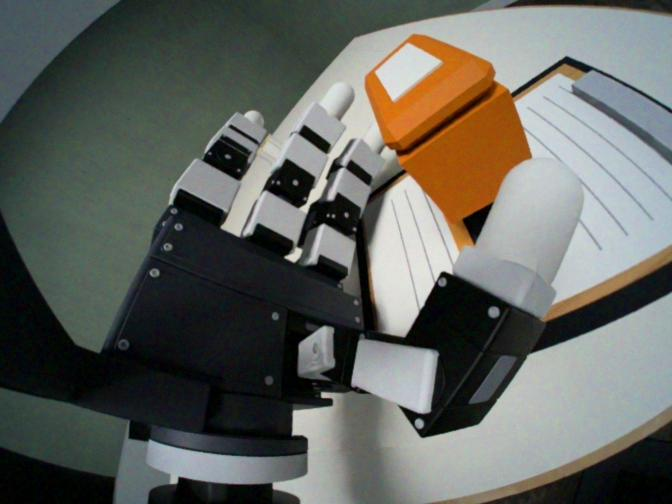

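Call:
move(arm1={"target": [-0.2070, -1.5450, 0.83, 0.6903, 0.2010, -0.6703, 0.1850], "speed": 0.06}, cameras=[])

Call:
move(arm1={"target": [-0.2070, -1.5450, 0.95, 0.6903, 0.2010, -0.6703, 0.1850], "speed": 0.15}, cameras=["arm1_cam_wrist"])

Scene clock: 2260.67 s.
Joint torques (N m): arm1=[1.96 -13.16 3.55 2.14 0.02 -0.36] | arm2=[1.2 -20.01 7.91 1.99 0.23 0] | arm3=[2.37 -22.24 8.18 0.95 -0.07 -0.16]
Heat: arm1: hottest joint3_rad 33 °C; arm2: hottest joint2_rad 33 °C; arm3: hottest joint2_rad 40 °C.
move: arm1 done
Joint velocities: within noise
arm1.joint_positions: joint1_rad=+1.043 joint2_rad=+2.105 joint3_rad=+0.794 joint4_rad=+1.318 joint5_rad=+0.538 joint6_rad=+1.544 hand_index_mcp=+0.436 hand_index_abd=+0.007 hand_index_pip=+0.405 hand_index_dip=+0.337 hand_middle_mcp=+0.436 hand_middle_abd=+0.004 hand_middle_pip=+0.405 hand_middle_dip=+0.337 hand_ring_mcp=+0.756 hand_ring_abd=+0.002 hand_ring_pip=+0.577 hand_ring_dip=+0.696 hand_thumb_cmc=-0.688 hand_thumb_axl=+0.679 hand_thumb_mcp=+0.504 hand_thumb_ipl=-0.478 hand_current_limit=+0.400 hand_speed=-0.600
arm1.joint_status: not commanded
arm1.hand_state: goal,goal,goal,goal,goal,goal,goal,goal,goal,goal,goal,goal,goal,goal,goal,goal
arm1.index_mcp_current_ma: -7
arm1.index_abd_current_ma: 23
arm1.index_pip_current_ma: 9
arm1.index_dip_current_ma: 10
arm1.middle_mcp_current_ma: -6
arm1.middle_abd_current_ma: 14
arm1.middle_pip_current_ma: 9
arm1.middle_dip_current_ma: 9
arm1.ring_mcp_current_ma: 6
arm1.ring_abd_current_ma: 6
arm1.ring_pip_current_ma: 2
arm1.ring_dip_current_ma: 0
arm1.thumb_cmc_current_ma: 49
arm1.thumb_axl_current_ma: 5
arm1.thumb_mcp_current_ma: -9
arm1.thumb_ipl_current_ma: 8
arm1.hand_goal_index_mcp: 0.438
arm1.hand_goal_index_abd: 0.000
arm1.hand_goal_index_pip: 0.402
arm1.hand_goal_index_dip: 0.334
arm1.hand_goal_middle_mcp: 0.438
arm1.hand_goal_middle_abd: 0.000
arm1.hand_goal_middle_pip: 0.402
arm1.hand_goal_middle_dip: 0.334
arm1.hand_goal_ring_mcp: 0.754
arm1.hand_goal_ring_abd: 0.000
arm1.hand_goal_ring_pip: 0.576
arm1.hand_goal_ring_dip: 0.696
arm1.hand_goal_thumb_cmc: -0.700
arm1.hand_goal_thumb_axl: 0.678
arm1.hand_goal_thumb_mcp: 0.506
arm1.hand_goal_thumb_ipl: -0.480
arm1.hand: x=-0.2130 y=-1.5410 z=+0.8227 quat_wxyz=(+0.689, +0.194, -0.673, +0.184) (m; scene frame)
arm1.hand_target: x=-0.2070 y=-1.5451 z=+0.8298 quat_wxyz=(+0.690, +0.201, -0.670, +0.185) (m; scene frame)
arm1.hand_status: done (0.010 m and 0.9 deg from the pose sent, 0.063 m and 1.1 deg at the start)
arm2, arm3: as last shown
pictures: none
No camera images: "cameras" was empty.

Scene clock: 2262.30 s.
Joint torques (N m): arm1=[1.96 -11.28 7.12 2.13 0.01 -0.32] | arm2=[1.2 -20.01 7.91 1.99 0.23 0] | arm3=[2.32 -22.3 8.2 0.95 -0.07 -0.16]
Heat: arm1: hottest joint3_rad 33 °C; arm2: hottest joint2_rad 33 °C; arm3: hottest joint2_rad 40 °C.
move: arm1 off_target
Joint velocities: within noise
arm1.joint_positions: joint1_rad=+1.043 joint2_rad=+1.756 joint3_rad=+0.774 joint4_rad=+0.982 joint5_rad=+0.538 joint6_rad=+1.541 hand_index_mcp=+0.436 hand_index_abd=+0.007 hand_index_pip=+0.405 hand_index_dip=+0.337 hand_middle_mcp=+0.436 hand_middle_abd=+0.004 hand_middle_pip=+0.405 hand_middle_dip=+0.337 hand_ring_mcp=+0.756 hand_ring_abd=+0.002 hand_ring_pip=+0.577 hand_ring_dip=+0.696 hand_thumb_cmc=-0.688 hand_thumb_axl=+0.679 hand_thumb_mcp=+0.504 hand_thumb_ipl=-0.478 hand_current_limit=+0.400 hand_speed=-0.600
arm1.joint_status: not commanded
arm1.hand_state: goal,goal,goal,goal,goal,goal,goal,goal,goal,goal,goal,goal,goal,goal,goal,goal
arm1.index_mcp_current_ma: -6
arm1.index_abd_current_ma: 23
arm1.index_pip_current_ma: 9
arm1.index_dip_current_ma: 10
arm1.middle_mcp_current_ma: -6
arm1.middle_abd_current_ma: 14
arm1.middle_pip_current_ma: 9
arm1.middle_dip_current_ma: 9
arm1.ring_mcp_current_ma: 6
arm1.ring_abd_current_ma: 6
arm1.ring_pip_current_ma: 2
arm1.ring_dip_current_ma: 0
arm1.thumb_cmc_current_ma: 49
arm1.thumb_axl_current_ma: 5
arm1.thumb_mcp_current_ma: -9
arm1.thumb_ipl_current_ma: 8
arm1.hand_goal_index_mcp: 0.438
arm1.hand_goal_index_abd: 0.000
arm1.hand_goal_index_pip: 0.402
arm1.hand_goal_index_dip: 0.334
arm1.hand_goal_middle_mcp: 0.438
arm1.hand_goal_middle_abd: 0.000
arm1.hand_goal_middle_pip: 0.402
arm1.hand_goal_middle_dip: 0.334
arm1.hand_goal_ring_mcp: 0.754
arm1.hand_goal_ring_abd: 0.000
arm1.hand_goal_ring_pip: 0.576
arm1.hand_goal_ring_dip: 0.696
arm1.hand_goal_thumb_cmc: -0.700
arm1.hand_goal_thumb_axl: 0.678
arm1.hand_goal_thumb_mcp: 0.506
arm1.hand_goal_thumb_ipl: -0.480
arm1.hand: x=-0.2116 y=-1.5388 z=+0.9419 quat_wxyz=(+0.688, +0.196, -0.675, +0.182) (m; scene frame)
arm1.hand_target: x=-0.2069 y=-1.5450 z=+0.9499 quat_wxyz=(+0.690, +0.201, -0.670, +0.185) (m; scene frame)
arm1.hand_status: off_target (0.011 m and 0.9 deg from the pose sent, 0.127 m and 0.9 deg at the start)
arm2, arm3: as last shown
pictures: arm1_cam_wrist

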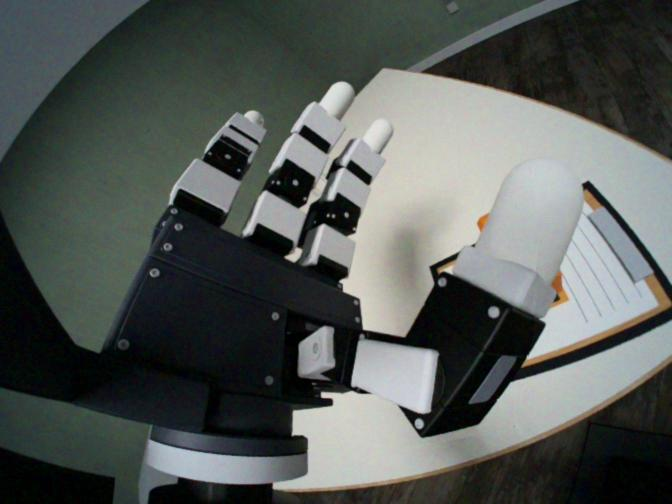

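Call:
move(arm1={"target": [-0.2500, -1.48, 1.15, 0.6903, 0.2010, -0.6703, 0.1850], "speed": 0.3, "joints": {"hand_index_mcp": 0.754, "hand_middle_mcp": 0.754, "hand_index_pip": 0.577, "hand_middle_pip": 0.577, "hand_index_dip": 0.696, "hand_middle_dip": 0.696, "hand_thumb_cmc": 0.714, "hand_thumb_mcp": 0.225, "hand_thumb_ipl": 0.168}}, cameras=[])

Call:
move(arm1={"target": [-0.2689, -1.4518, 1.15, 0, 0.2588, -0.9659, 0], "speed": 0.4}, cameras=["arm1_cam_wrist", "room_b"])

Scene clock: 2294.43 s.
Joint torques (N m): arm1=[0.03 -7.12 14.45 2.26 -0.15 -0.11] | arm2=[1.2 -20.01 7.91 1.99 0.23 0] | arm3=[2.32 -22.36 8.21 0.96 -0.08 -0.16]
Heat: arm1: hottest joint3_rad 34 °C; arm2: hottest joint2_rad 33 °C; arm3: hottest joint2_rad 40 °C.
move: arm1 off_target
Joint velocities: within noise
arm1.joint_positions: joint1_rad=+0.906 joint2_rad=+1.289 joint3_rad=+0.878 joint4_rad=+0.379 joint5_rad=+0.378 joint6_rad=+1.533 hand_index_mcp=+0.753 hand_index_abd=+0.007 hand_index_pip=+0.576 hand_index_dip=+0.693 hand_middle_mcp=+0.753 hand_middle_abd=+0.004 hand_middle_pip=+0.576 hand_middle_dip=+0.693 hand_ring_mcp=+0.756 hand_ring_abd=+0.002 hand_ring_pip=+0.577 hand_ring_dip=+0.696 hand_thumb_cmc=+0.712 hand_thumb_axl=+0.679 hand_thumb_mcp=+0.228 hand_thumb_ipl=+0.166 hand_current_limit=+0.400 hand_speed=-0.600
arm1.joint_status: all done
arm1.hand_state: goal,goal,goal,goal,goal,goal,goal,goal,goal,goal,goal,goal,goal,goal,goal,goal
arm1.index_mcp_current_ma: -3
arm1.index_abd_current_ma: 23
arm1.index_pip_current_ma: -7
arm1.index_dip_current_ma: -10
arm1.middle_mcp_current_ma: -3
arm1.middle_abd_current_ma: 14
arm1.middle_pip_current_ma: -7
arm1.middle_dip_current_ma: -9
arm1.ring_mcp_current_ma: 6
arm1.ring_abd_current_ma: 7
arm1.ring_pip_current_ma: 2
arm1.ring_dip_current_ma: 0
arm1.thumb_cmc_current_ma: -7
arm1.thumb_axl_current_ma: 5
arm1.thumb_mcp_current_ma: 8
arm1.thumb_ipl_current_ma: -10
arm1.hand_goal_index_mcp: 0.754
arm1.hand_goal_index_abd: 0.000
arm1.hand_goal_index_pip: 0.578
arm1.hand_goal_index_dip: 0.696
arm1.hand_goal_middle_mcp: 0.754
arm1.hand_goal_middle_abd: 0.000
arm1.hand_goal_middle_pip: 0.578
arm1.hand_goal_middle_dip: 0.696
arm1.hand_goal_ring_mcp: 0.754
arm1.hand_goal_ring_abd: 0.000
arm1.hand_goal_ring_pip: 0.576
arm1.hand_goal_ring_dip: 0.696
arm1.hand_goal_thumb_cmc: 0.714
arm1.hand_goal_thumb_axl: 0.678
arm1.hand_goal_thumb_mcp: 0.226
arm1.hand_goal_thumb_ipl: 0.168
arm1.hand: x=-0.2382 y=-1.4771 z=+1.1232 quat_wxyz=(+0.677, +0.214, -0.681, +0.180) (m; scene frame)
arm1.hand_target: x=-0.2487 y=-1.4789 z=+1.1498 quat_wxyz=(+0.690, +0.201, -0.670, +0.185) (m; scene frame)
arm1.hand_status: off_target (0.029 m and 2.5 deg from the pose sent, 0.220 m and 0.9 deg at the start)
arm2.joint_positions: joint1_rad=+0.189 joint2_rad=+1.726 joint3_rad=+0.999 joint4_rad=+0.581 joint5_rad=+1.351 joint6_rad=+1.590 hand_index_mcp=+0.437 hand_index_abd=+0.002 hand_index_pip=+0.404 hand_index_dip=+0.337 hand_middle_mcp=+0.437 hand_middle_abd=+0.002 hand_middle_pip=+0.405 hand_middle_dip=+0.336 hand_ring_mcp=+0.754 hand_ring_abd=+0.002 hand_ring_pip=+0.577 hand_ring_dip=+0.696 hand_thumb_cmc=+0.708 hand_thumb_axl=+0.680 hand_thumb_mcp=+0.228 hand_thumb_ipl=+0.166 hand_current_limit=+0.400 hand_speed=-0.600
arm2.joint_status: not commanded
arm2.hand_state: goal,goal,goal,goal,goal,goal,goal,goal,goal,goal,goal,goal,goal,goal,goal,goal
arm2.index_mcp_current_ma: -1
arm2.index_abd_current_ma: 2
arm2.index_pip_current_ma: 3
arm2.index_dip_current_ma: 4
arm2.middle_mcp_current_ma: -1
arm2.middle_abd_current_ma: 2
arm2.middle_pip_current_ma: 3
arm2.middle_dip_current_ma: 3
arm2.ring_mcp_current_ma: 0
arm2.ring_abd_current_ma: 3
arm2.ring_pip_current_ma: 1
arm2.ring_dip_current_ma: 0
arm2.thumb_cmc_current_ma: -2
arm2.thumb_axl_current_ma: 2
arm2.thumb_mcp_current_ma: 2
arm2.thumb_ipl_current_ma: -3
arm2.hand_goal_index_mcp: 0.438
arm2.hand_goal_index_abd: 0.000
arm2.hand_goal_index_pip: 0.402
arm2.hand_goal_index_dip: 0.334
arm2.hand_goal_middle_mcp: 0.438
arm2.hand_goal_middle_abd: 0.000
arm2.hand_goal_middle_pip: 0.402
arm2.hand_goal_middle_dip: 0.334
arm2.hand_goal_ring_mcp: 0.754
arm2.hand_goal_ring_abd: 0.000
arm2.hand_goal_ring_pip: 0.576
arm2.hand_goal_ring_dip: 0.696
arm2.hand_goal_thumb_cmc: 0.710
arm2.hand_goal_thumb_axl: 0.678
arm2.hand_goal_thumb_mcp: 0.226
arm2.hand_goal_thumb_ipl: 0.168
arm2.hand: x=-0.3331 y=+0.0074 z=+1.1361 quat_wxyz=(+0.609, -0.273, -0.664, -0.339) (m; scene frame)
arm2.hand_target: x=-0.3311 y=+0.0026 z=+1.1478 quat_wxyz=(+0.622, -0.286, -0.654, -0.321) (m; scene frame)
arm2.hand_status: not commanded
arm3: as last shown
pictures: none
No camera images: "cameras" was empty.

Scene clock: 2297.17 s.
Joint torques (N m): arm1=[0.21 -13.39 13.27 0.51 -0.09 -0.09] | arm2=[1.2 -20.01 7.92 1.99 0.23 0.01] | arm3=[2.37 -22.3 8.21 0.94 -0.07 -0.17]
Heat: arm1: hottest joint3_rad 35 °C; arm2: hottest joint2_rad 33 °C; arm3: hottest joint2_rad 40 °C.
move: arm1 off_target
Joint velocities: within noise
arm1.joint_positions: joint1_rad=+0.741 joint2_rad=+1.811 joint3_rad=+2.099 joint4_rad=-1.673 joint5_rad=+0.048 joint6_rad=+1.782 hand_index_mcp=+0.753 hand_index_abd=+0.004 hand_index_pip=+0.576 hand_index_dip=+0.693 hand_middle_mcp=+0.753 hand_middle_abd=+0.004 hand_middle_pip=+0.576 hand_middle_dip=+0.693 hand_ring_mcp=+0.755 hand_ring_abd=+0.002 hand_ring_pip=+0.577 hand_ring_dip=+0.696 hand_thumb_cmc=+0.712 hand_thumb_axl=+0.679 hand_thumb_mcp=+0.224 hand_thumb_ipl=+0.166 hand_current_limit=+0.400 hand_speed=-0.600
arm1.joint_status: not commanded
arm1.hand_state: goal,goal,goal,goal,goal,goal,goal,goal,goal,goal,goal,goal,goal,goal,goal,goal
arm1.index_mcp_current_ma: -3
arm1.index_abd_current_ma: 12
arm1.index_pip_current_ma: -7
arm1.index_dip_current_ma: -10
arm1.middle_mcp_current_ma: -3
arm1.middle_abd_current_ma: 12
arm1.middle_pip_current_ma: -7
arm1.middle_dip_current_ma: -9
arm1.ring_mcp_current_ma: 5
arm1.ring_abd_current_ma: 7
arm1.ring_pip_current_ma: 2
arm1.ring_dip_current_ma: 0
arm1.thumb_cmc_current_ma: -7
arm1.thumb_axl_current_ma: 5
arm1.thumb_mcp_current_ma: -10
arm1.thumb_ipl_current_ma: -10
arm1.hand_goal_index_mcp: 0.754
arm1.hand_goal_index_abd: 0.000
arm1.hand_goal_index_pip: 0.578
arm1.hand_goal_index_dip: 0.696
arm1.hand_goal_middle_mcp: 0.754
arm1.hand_goal_middle_abd: 0.000
arm1.hand_goal_middle_pip: 0.578
arm1.hand_goal_middle_dip: 0.696
arm1.hand_goal_ring_mcp: 0.754
arm1.hand_goal_ring_abd: 0.000
arm1.hand_goal_ring_pip: 0.576
arm1.hand_goal_ring_dip: 0.696
arm1.hand_goal_thumb_cmc: 0.714
arm1.hand_goal_thumb_axl: 0.678
arm1.hand_goal_thumb_mcp: 0.226
arm1.hand_goal_thumb_ipl: 0.168
arm1.hand: x=-0.2599 y=-1.4525 z=+1.1326 quat_wxyz=(+0.098, +0.276, -0.956, +0.027) (m; scene frame)
arm1.hand_target: x=-0.2681 y=-1.4510 z=+1.1491 quat_wxyz=(+0.114, +0.271, -0.955, +0.036) (m; scene frame)
arm1.hand_status: off_target (0.020 m and 11.8 deg from the pose sent, 0.048 m and 89.1 deg at the start; a joint's target at an end of its range on 27 of 82 steps)
arm2, arm3: as last shown
pictures: arm1_cam_wrist, room_b

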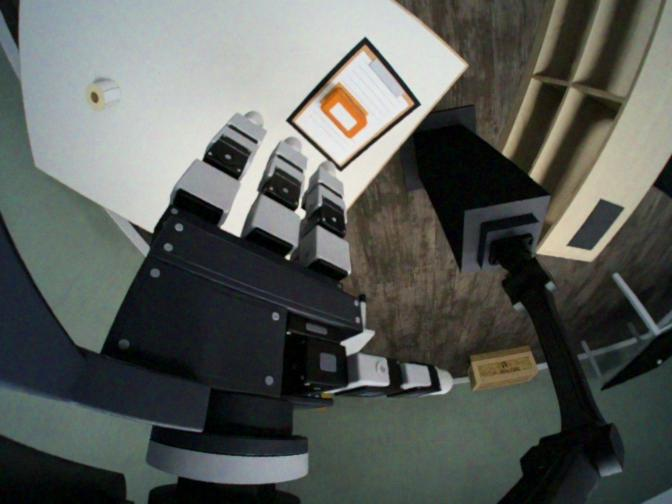

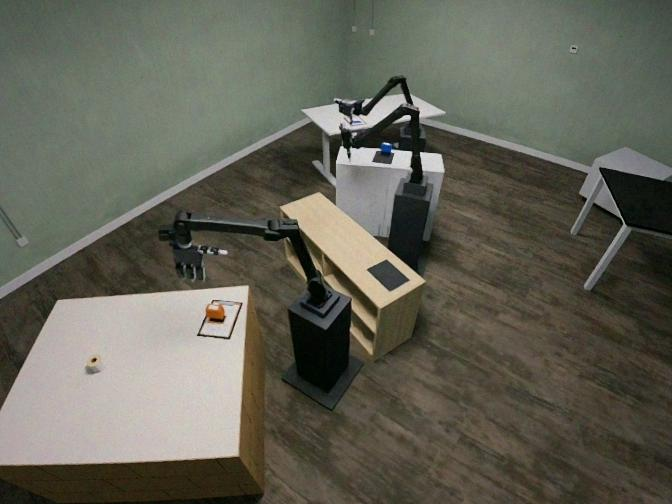

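Call:
move(arm1={"target": [-0.2689, -1.4518, 1.02, 0, 0.2588, -0.9659, 0], "speed": 0.15, "joints": {"hand_current_limit": 0.75}}, cameras=["arm1_cam_wrist", "room_b"])

Scene clock: 2304.07 s.
Joint torques (N m): arm1=[0.15 -14.33 8.88 0.73 -0.13 0.13] | arm2=[1.14 -20.01 7.91 1.99 0.23 0] | arm3=[2.49 -22.3 8.2 0.95 -0.07 -0.16]
Heat: arm1: hottest joint3_rad 36 °C; arm2: hottest joint2_rad 33 °C; arm3: hottest joint2_rad 40 °C.
move: arm1 done
Joint velocities: within noise
arm1.joint_positions: joint1_rad=+0.728 joint2_rad=+1.928 joint3_rad=+1.976 joint4_rad=-1.638 joint5_rad=+0.006 joint6_rad=+1.782 hand_index_mcp=+0.753 hand_index_abd=+0.002 hand_index_pip=+0.576 hand_index_dip=+0.693 hand_middle_mcp=+0.753 hand_middle_abd=+0.002 hand_middle_pip=+0.576 hand_middle_dip=+0.693 hand_ring_mcp=+0.755 hand_ring_abd=+0.002 hand_ring_pip=+0.577 hand_ring_dip=+0.696 hand_thumb_cmc=+0.712 hand_thumb_axl=+0.679 hand_thumb_mcp=+0.224 hand_thumb_ipl=+0.166 hand_current_limit=+0.750 hand_speed=-0.600
arm1.joint_status: all done
arm1.hand_state: goal,goal,goal,goal,goal,goal,goal,goal,goal,goal,goal,goal,goal,goal,goal,goal
arm1.index_mcp_current_ma: -3
arm1.index_abd_current_ma: 7
arm1.index_pip_current_ma: -7
arm1.index_dip_current_ma: -10
arm1.middle_mcp_current_ma: -3
arm1.middle_abd_current_ma: 7
arm1.middle_pip_current_ma: -7
arm1.middle_dip_current_ma: -9
arm1.ring_mcp_current_ma: 5
arm1.ring_abd_current_ma: 7
arm1.ring_pip_current_ma: 2
arm1.ring_dip_current_ma: 0
arm1.thumb_cmc_current_ma: -7
arm1.thumb_axl_current_ma: 5
arm1.thumb_mcp_current_ma: -11
arm1.thumb_ipl_current_ma: -10
arm1.hand_goal_index_mcp: 0.754
arm1.hand_goal_index_abd: 0.000
arm1.hand_goal_index_pip: 0.578
arm1.hand_goal_index_dip: 0.696
arm1.hand_goal_middle_mcp: 0.754
arm1.hand_goal_middle_abd: 0.000
arm1.hand_goal_middle_pip: 0.578
arm1.hand_goal_middle_dip: 0.696
arm1.hand_goal_ring_mcp: 0.754
arm1.hand_goal_ring_abd: 0.000
arm1.hand_goal_ring_pip: 0.576
arm1.hand_goal_ring_dip: 0.696
arm1.hand_goal_thumb_cmc: 0.714
arm1.hand_goal_thumb_axl: 0.678
arm1.hand_goal_thumb_mcp: 0.226
arm1.hand_goal_thumb_ipl: 0.168
arm1.hand: x=-0.2635 y=-1.4563 z=+1.0227 quat_wxyz=(-0.002, +0.273, -0.962, -0.003) (m; scene frame)
arm1.hand_target: x=-0.2688 y=-1.4516 z=+1.0201 quat_wxyz=(+0.000, +0.259, -0.966, +0.000) (m; scene frame)
arm1.hand_status: done (0.008 m and 1.8 deg from the pose sent, 0.113 m and 11.8 deg at the start)
arm2, arm3: as last shown
pictures: arm1_cam_wrist, room_b

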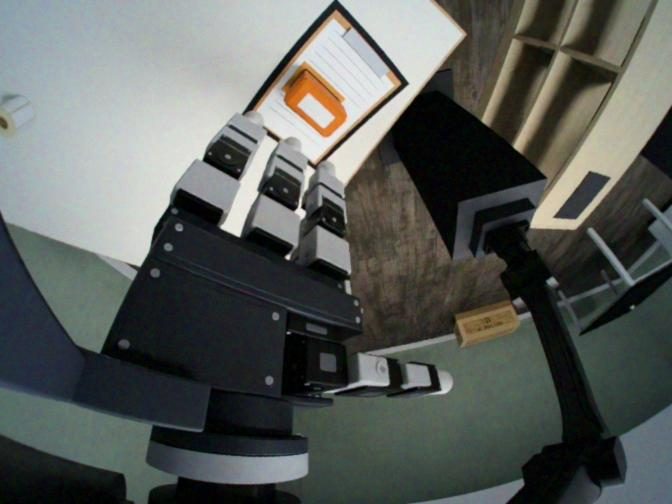

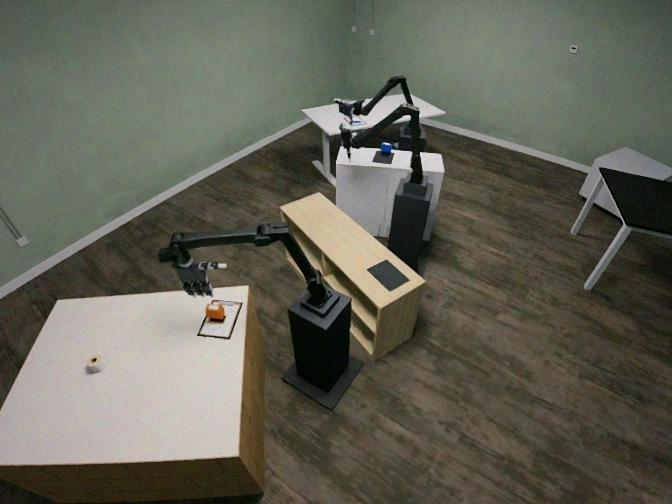

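Call:
move(arm1={"target": [-0.2755, -1.4450, 0.945, 0, 0.2504, -0.9681, 0], "speed": 0.1}, cameras=["arm1_cam_wrist"])

Call:
zoom_image(camera="arm1_cam_wrist", region=[200, 0, 440, 240])

Scene clock: 2321.37 s.
Joint torques (N m): arm1=[0.15 -13.92 8.42 0.8 -0.11 0.13] | arm2=[1.2 -20.01 7.91 2 0.23 0] | arm3=[2.37 -22.36 8.23 0.95 -0.07 -0.17]
Heat: arm1: hottest joint3_rad 36 °C; arm2: hottest joint2_rad 33 °C; arm3: hottest joint2_rad 40 °C.
move: arm1 done
Joint velocities: within noise
arm1.joint_positions: joint1_rad=+0.710 joint2_rad=+1.933 joint3_rad=+1.802 joint4_rad=-1.448 joint5_rad=+0.005 joint6_rad=+1.782 hand_index_mcp=+0.753 hand_index_abd=+0.002 hand_index_pip=+0.576 hand_index_dip=+0.693 hand_middle_mcp=+0.753 hand_middle_abd=+0.002 hand_middle_pip=+0.576 hand_middle_dip=+0.693 hand_ring_mcp=+0.755 hand_ring_abd=+0.002 hand_ring_pip=+0.577 hand_ring_dip=+0.696 hand_thumb_cmc=+0.712 hand_thumb_axl=+0.679 hand_thumb_mcp=+0.224 hand_thumb_ipl=+0.166 hand_current_limit=+0.750 hand_speed=-0.600
arm1.joint_status: not commanded
arm1.hand_state: goal,goal,goal,goal,goal,goal,goal,goal,goal,goal,goal,goal,goal,goal,goal,goal
arm1.index_mcp_current_ma: -3
arm1.index_abd_current_ma: 7
arm1.index_pip_current_ma: -7
arm1.index_dip_current_ma: -10
arm1.middle_mcp_current_ma: -3
arm1.middle_abd_current_ma: 7
arm1.middle_pip_current_ma: -7
arm1.middle_dip_current_ma: -9
arm1.ring_mcp_current_ma: 5
arm1.ring_abd_current_ma: 7
arm1.ring_pip_current_ma: 2
arm1.ring_dip_current_ma: 0
arm1.thumb_cmc_current_ma: -7
arm1.thumb_axl_current_ma: 5
arm1.thumb_mcp_current_ma: -11
arm1.thumb_ipl_current_ma: -10
arm1.hand_goal_index_mcp: 0.754
arm1.hand_goal_index_abd: 0.000
arm1.hand_goal_index_pip: 0.578
arm1.hand_goal_index_dip: 0.696
arm1.hand_goal_middle_mcp: 0.754
arm1.hand_goal_middle_abd: 0.000
arm1.hand_goal_middle_pip: 0.578
arm1.hand_goal_middle_dip: 0.696
arm1.hand_goal_ring_mcp: 0.754
arm1.hand_goal_ring_abd: 0.000
arm1.hand_goal_ring_pip: 0.576
arm1.hand_goal_ring_dip: 0.696
arm1.hand_goal_thumb_cmc: 0.714
arm1.hand_goal_thumb_axl: 0.678
arm1.hand_goal_thumb_mcp: 0.226
arm1.hand_goal_thumb_ipl: 0.168
arm1.hand: x=-0.2711 y=-1.4500 z=+0.9530 quat_wxyz=(+0.003, +0.264, -0.965, +0.000) (m; scene frame)
arm1.hand_target: x=-0.2753 y=-1.4449 z=+0.9450 quat_wxyz=(+0.000, +0.250, -0.968, +0.000) (m; scene frame)
arm1.hand_status: done (0.010 m and 1.7 deg from the pose sent, 0.079 m and 2.7 deg at the start)
arm2, arm3: as last shown
pictures: arm1_cam_wrist

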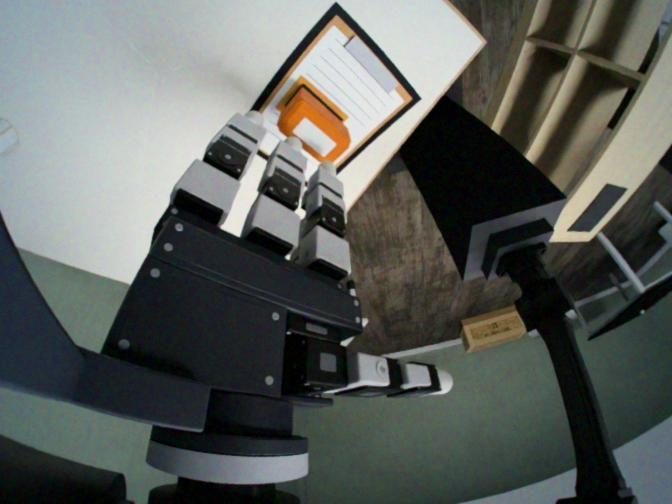

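Scaled by 2.100 from the camera's 672x504 image, which has a finer 960x720 frame.

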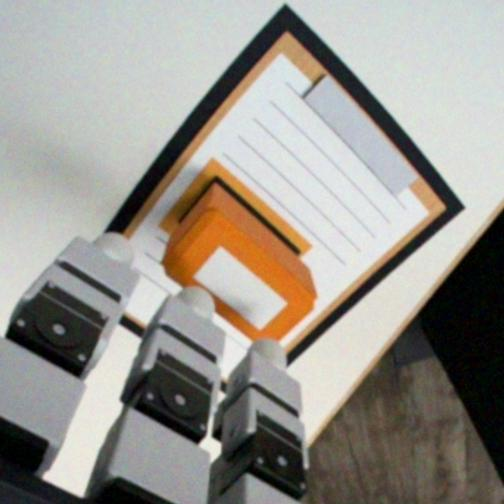

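Call:
move(arm1={"target": [-0.2750, -1.4460, 0.918, 0, 0.2504, -0.9681, 0], "speed": 0.05}, cameras=["arm1_cam_wrist"])

Call:
zoom_image(camera="arm1_cam_wrist", region=[200, 0, 440, 240])

Scene clock: 2332.97 s.
Joint torques (N m): arm1=[0.21 -14.1 8.31 0.77 -0.11 0.13] | arm2=[1.2 -20.01 7.91 1.99 0.23 0] | arm3=[2.43 -22.42 8.23 0.95 -0.07 -0.16]
Heat: arm1: hottest joint3_rad 36 °C; arm2: hottest joint2_rad 33 °C; arm3: hottest joint2_rad 40 °C.
move: arm1 done
Joint velocities: within noise
arm1.joint_positions: joint1_rad=+0.710 joint2_rad=+1.945 joint3_rad=+1.751 joint4_rad=-1.383 joint5_rad=+0.005 joint6_rad=+1.784 hand_index_mcp=+0.753 hand_index_abd=+0.002 hand_index_pip=+0.576 hand_index_dip=+0.693 hand_middle_mcp=+0.753 hand_middle_abd=+0.002 hand_middle_pip=+0.576 hand_middle_dip=+0.693 hand_ring_mcp=+0.755 hand_ring_abd=+0.002 hand_ring_pip=+0.577 hand_ring_dip=+0.696 hand_thumb_cmc=+0.712 hand_thumb_axl=+0.679 hand_thumb_mcp=+0.224 hand_thumb_ipl=+0.166 hand_current_limit=+0.750 hand_speed=-0.600
arm1.joint_status: not commanded
arm1.hand_state: goal,goal,goal,goal,goal,goal,goal,goal,goal,goal,goal,goal,goal,goal,goal,goal
arm1.index_mcp_current_ma: -3
arm1.index_abd_current_ma: 7
arm1.index_pip_current_ma: -7
arm1.index_dip_current_ma: -10
arm1.middle_mcp_current_ma: -3
arm1.middle_abd_current_ma: 7
arm1.middle_pip_current_ma: -7
arm1.middle_dip_current_ma: -9
arm1.ring_mcp_current_ma: 5
arm1.ring_abd_current_ma: 7
arm1.ring_pip_current_ma: 2
arm1.ring_dip_current_ma: 0
arm1.thumb_cmc_current_ma: -7
arm1.thumb_axl_current_ma: 5
arm1.thumb_mcp_current_ma: -11
arm1.thumb_ipl_current_ma: -10
arm1.hand_goal_index_mcp: 0.754
arm1.hand_goal_index_abd: 0.000
arm1.hand_goal_index_pip: 0.578
arm1.hand_goal_index_dip: 0.696
arm1.hand_goal_middle_mcp: 0.754
arm1.hand_goal_middle_abd: 0.000
arm1.hand_goal_middle_pip: 0.578
arm1.hand_goal_middle_dip: 0.696
arm1.hand_goal_ring_mcp: 0.754
arm1.hand_goal_ring_abd: 0.000
arm1.hand_goal_ring_pip: 0.576
arm1.hand_goal_ring_dip: 0.696
arm1.hand_goal_thumb_cmc: 0.714
arm1.hand_goal_thumb_axl: 0.678
arm1.hand_goal_thumb_mcp: 0.226
arm1.hand_goal_thumb_ipl: 0.168
arm1.hand: x=-0.2714 y=-1.4504 z=+0.9263 quat_wxyz=(+0.003, +0.263, -0.965, +0.000) (m; scene frame)
arm1.hand_target: x=-0.2748 y=-1.4459 z=+0.9181 quat_wxyz=(+0.000, +0.250, -0.968, +0.000) (m; scene frame)
arm1.hand_status: done (0.010 m and 1.6 deg from the pose sent, 0.036 m and 1.7 deg at the start)
arm2, arm3: as last shown
pictures: arm1_cam_wrist

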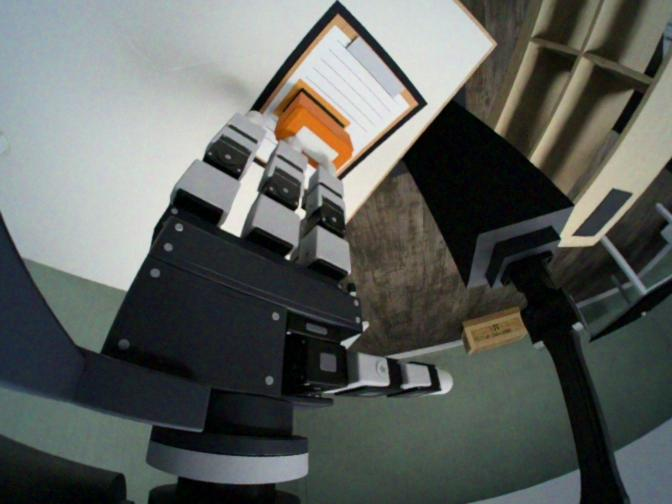

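Scaled by 2.100 from the camera's 672x504 image, which has a finer 960x720 frame.

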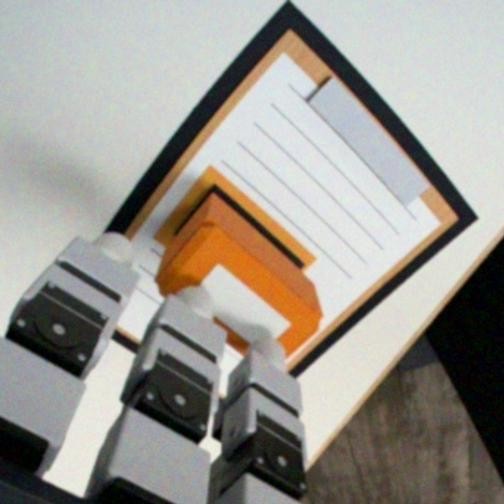

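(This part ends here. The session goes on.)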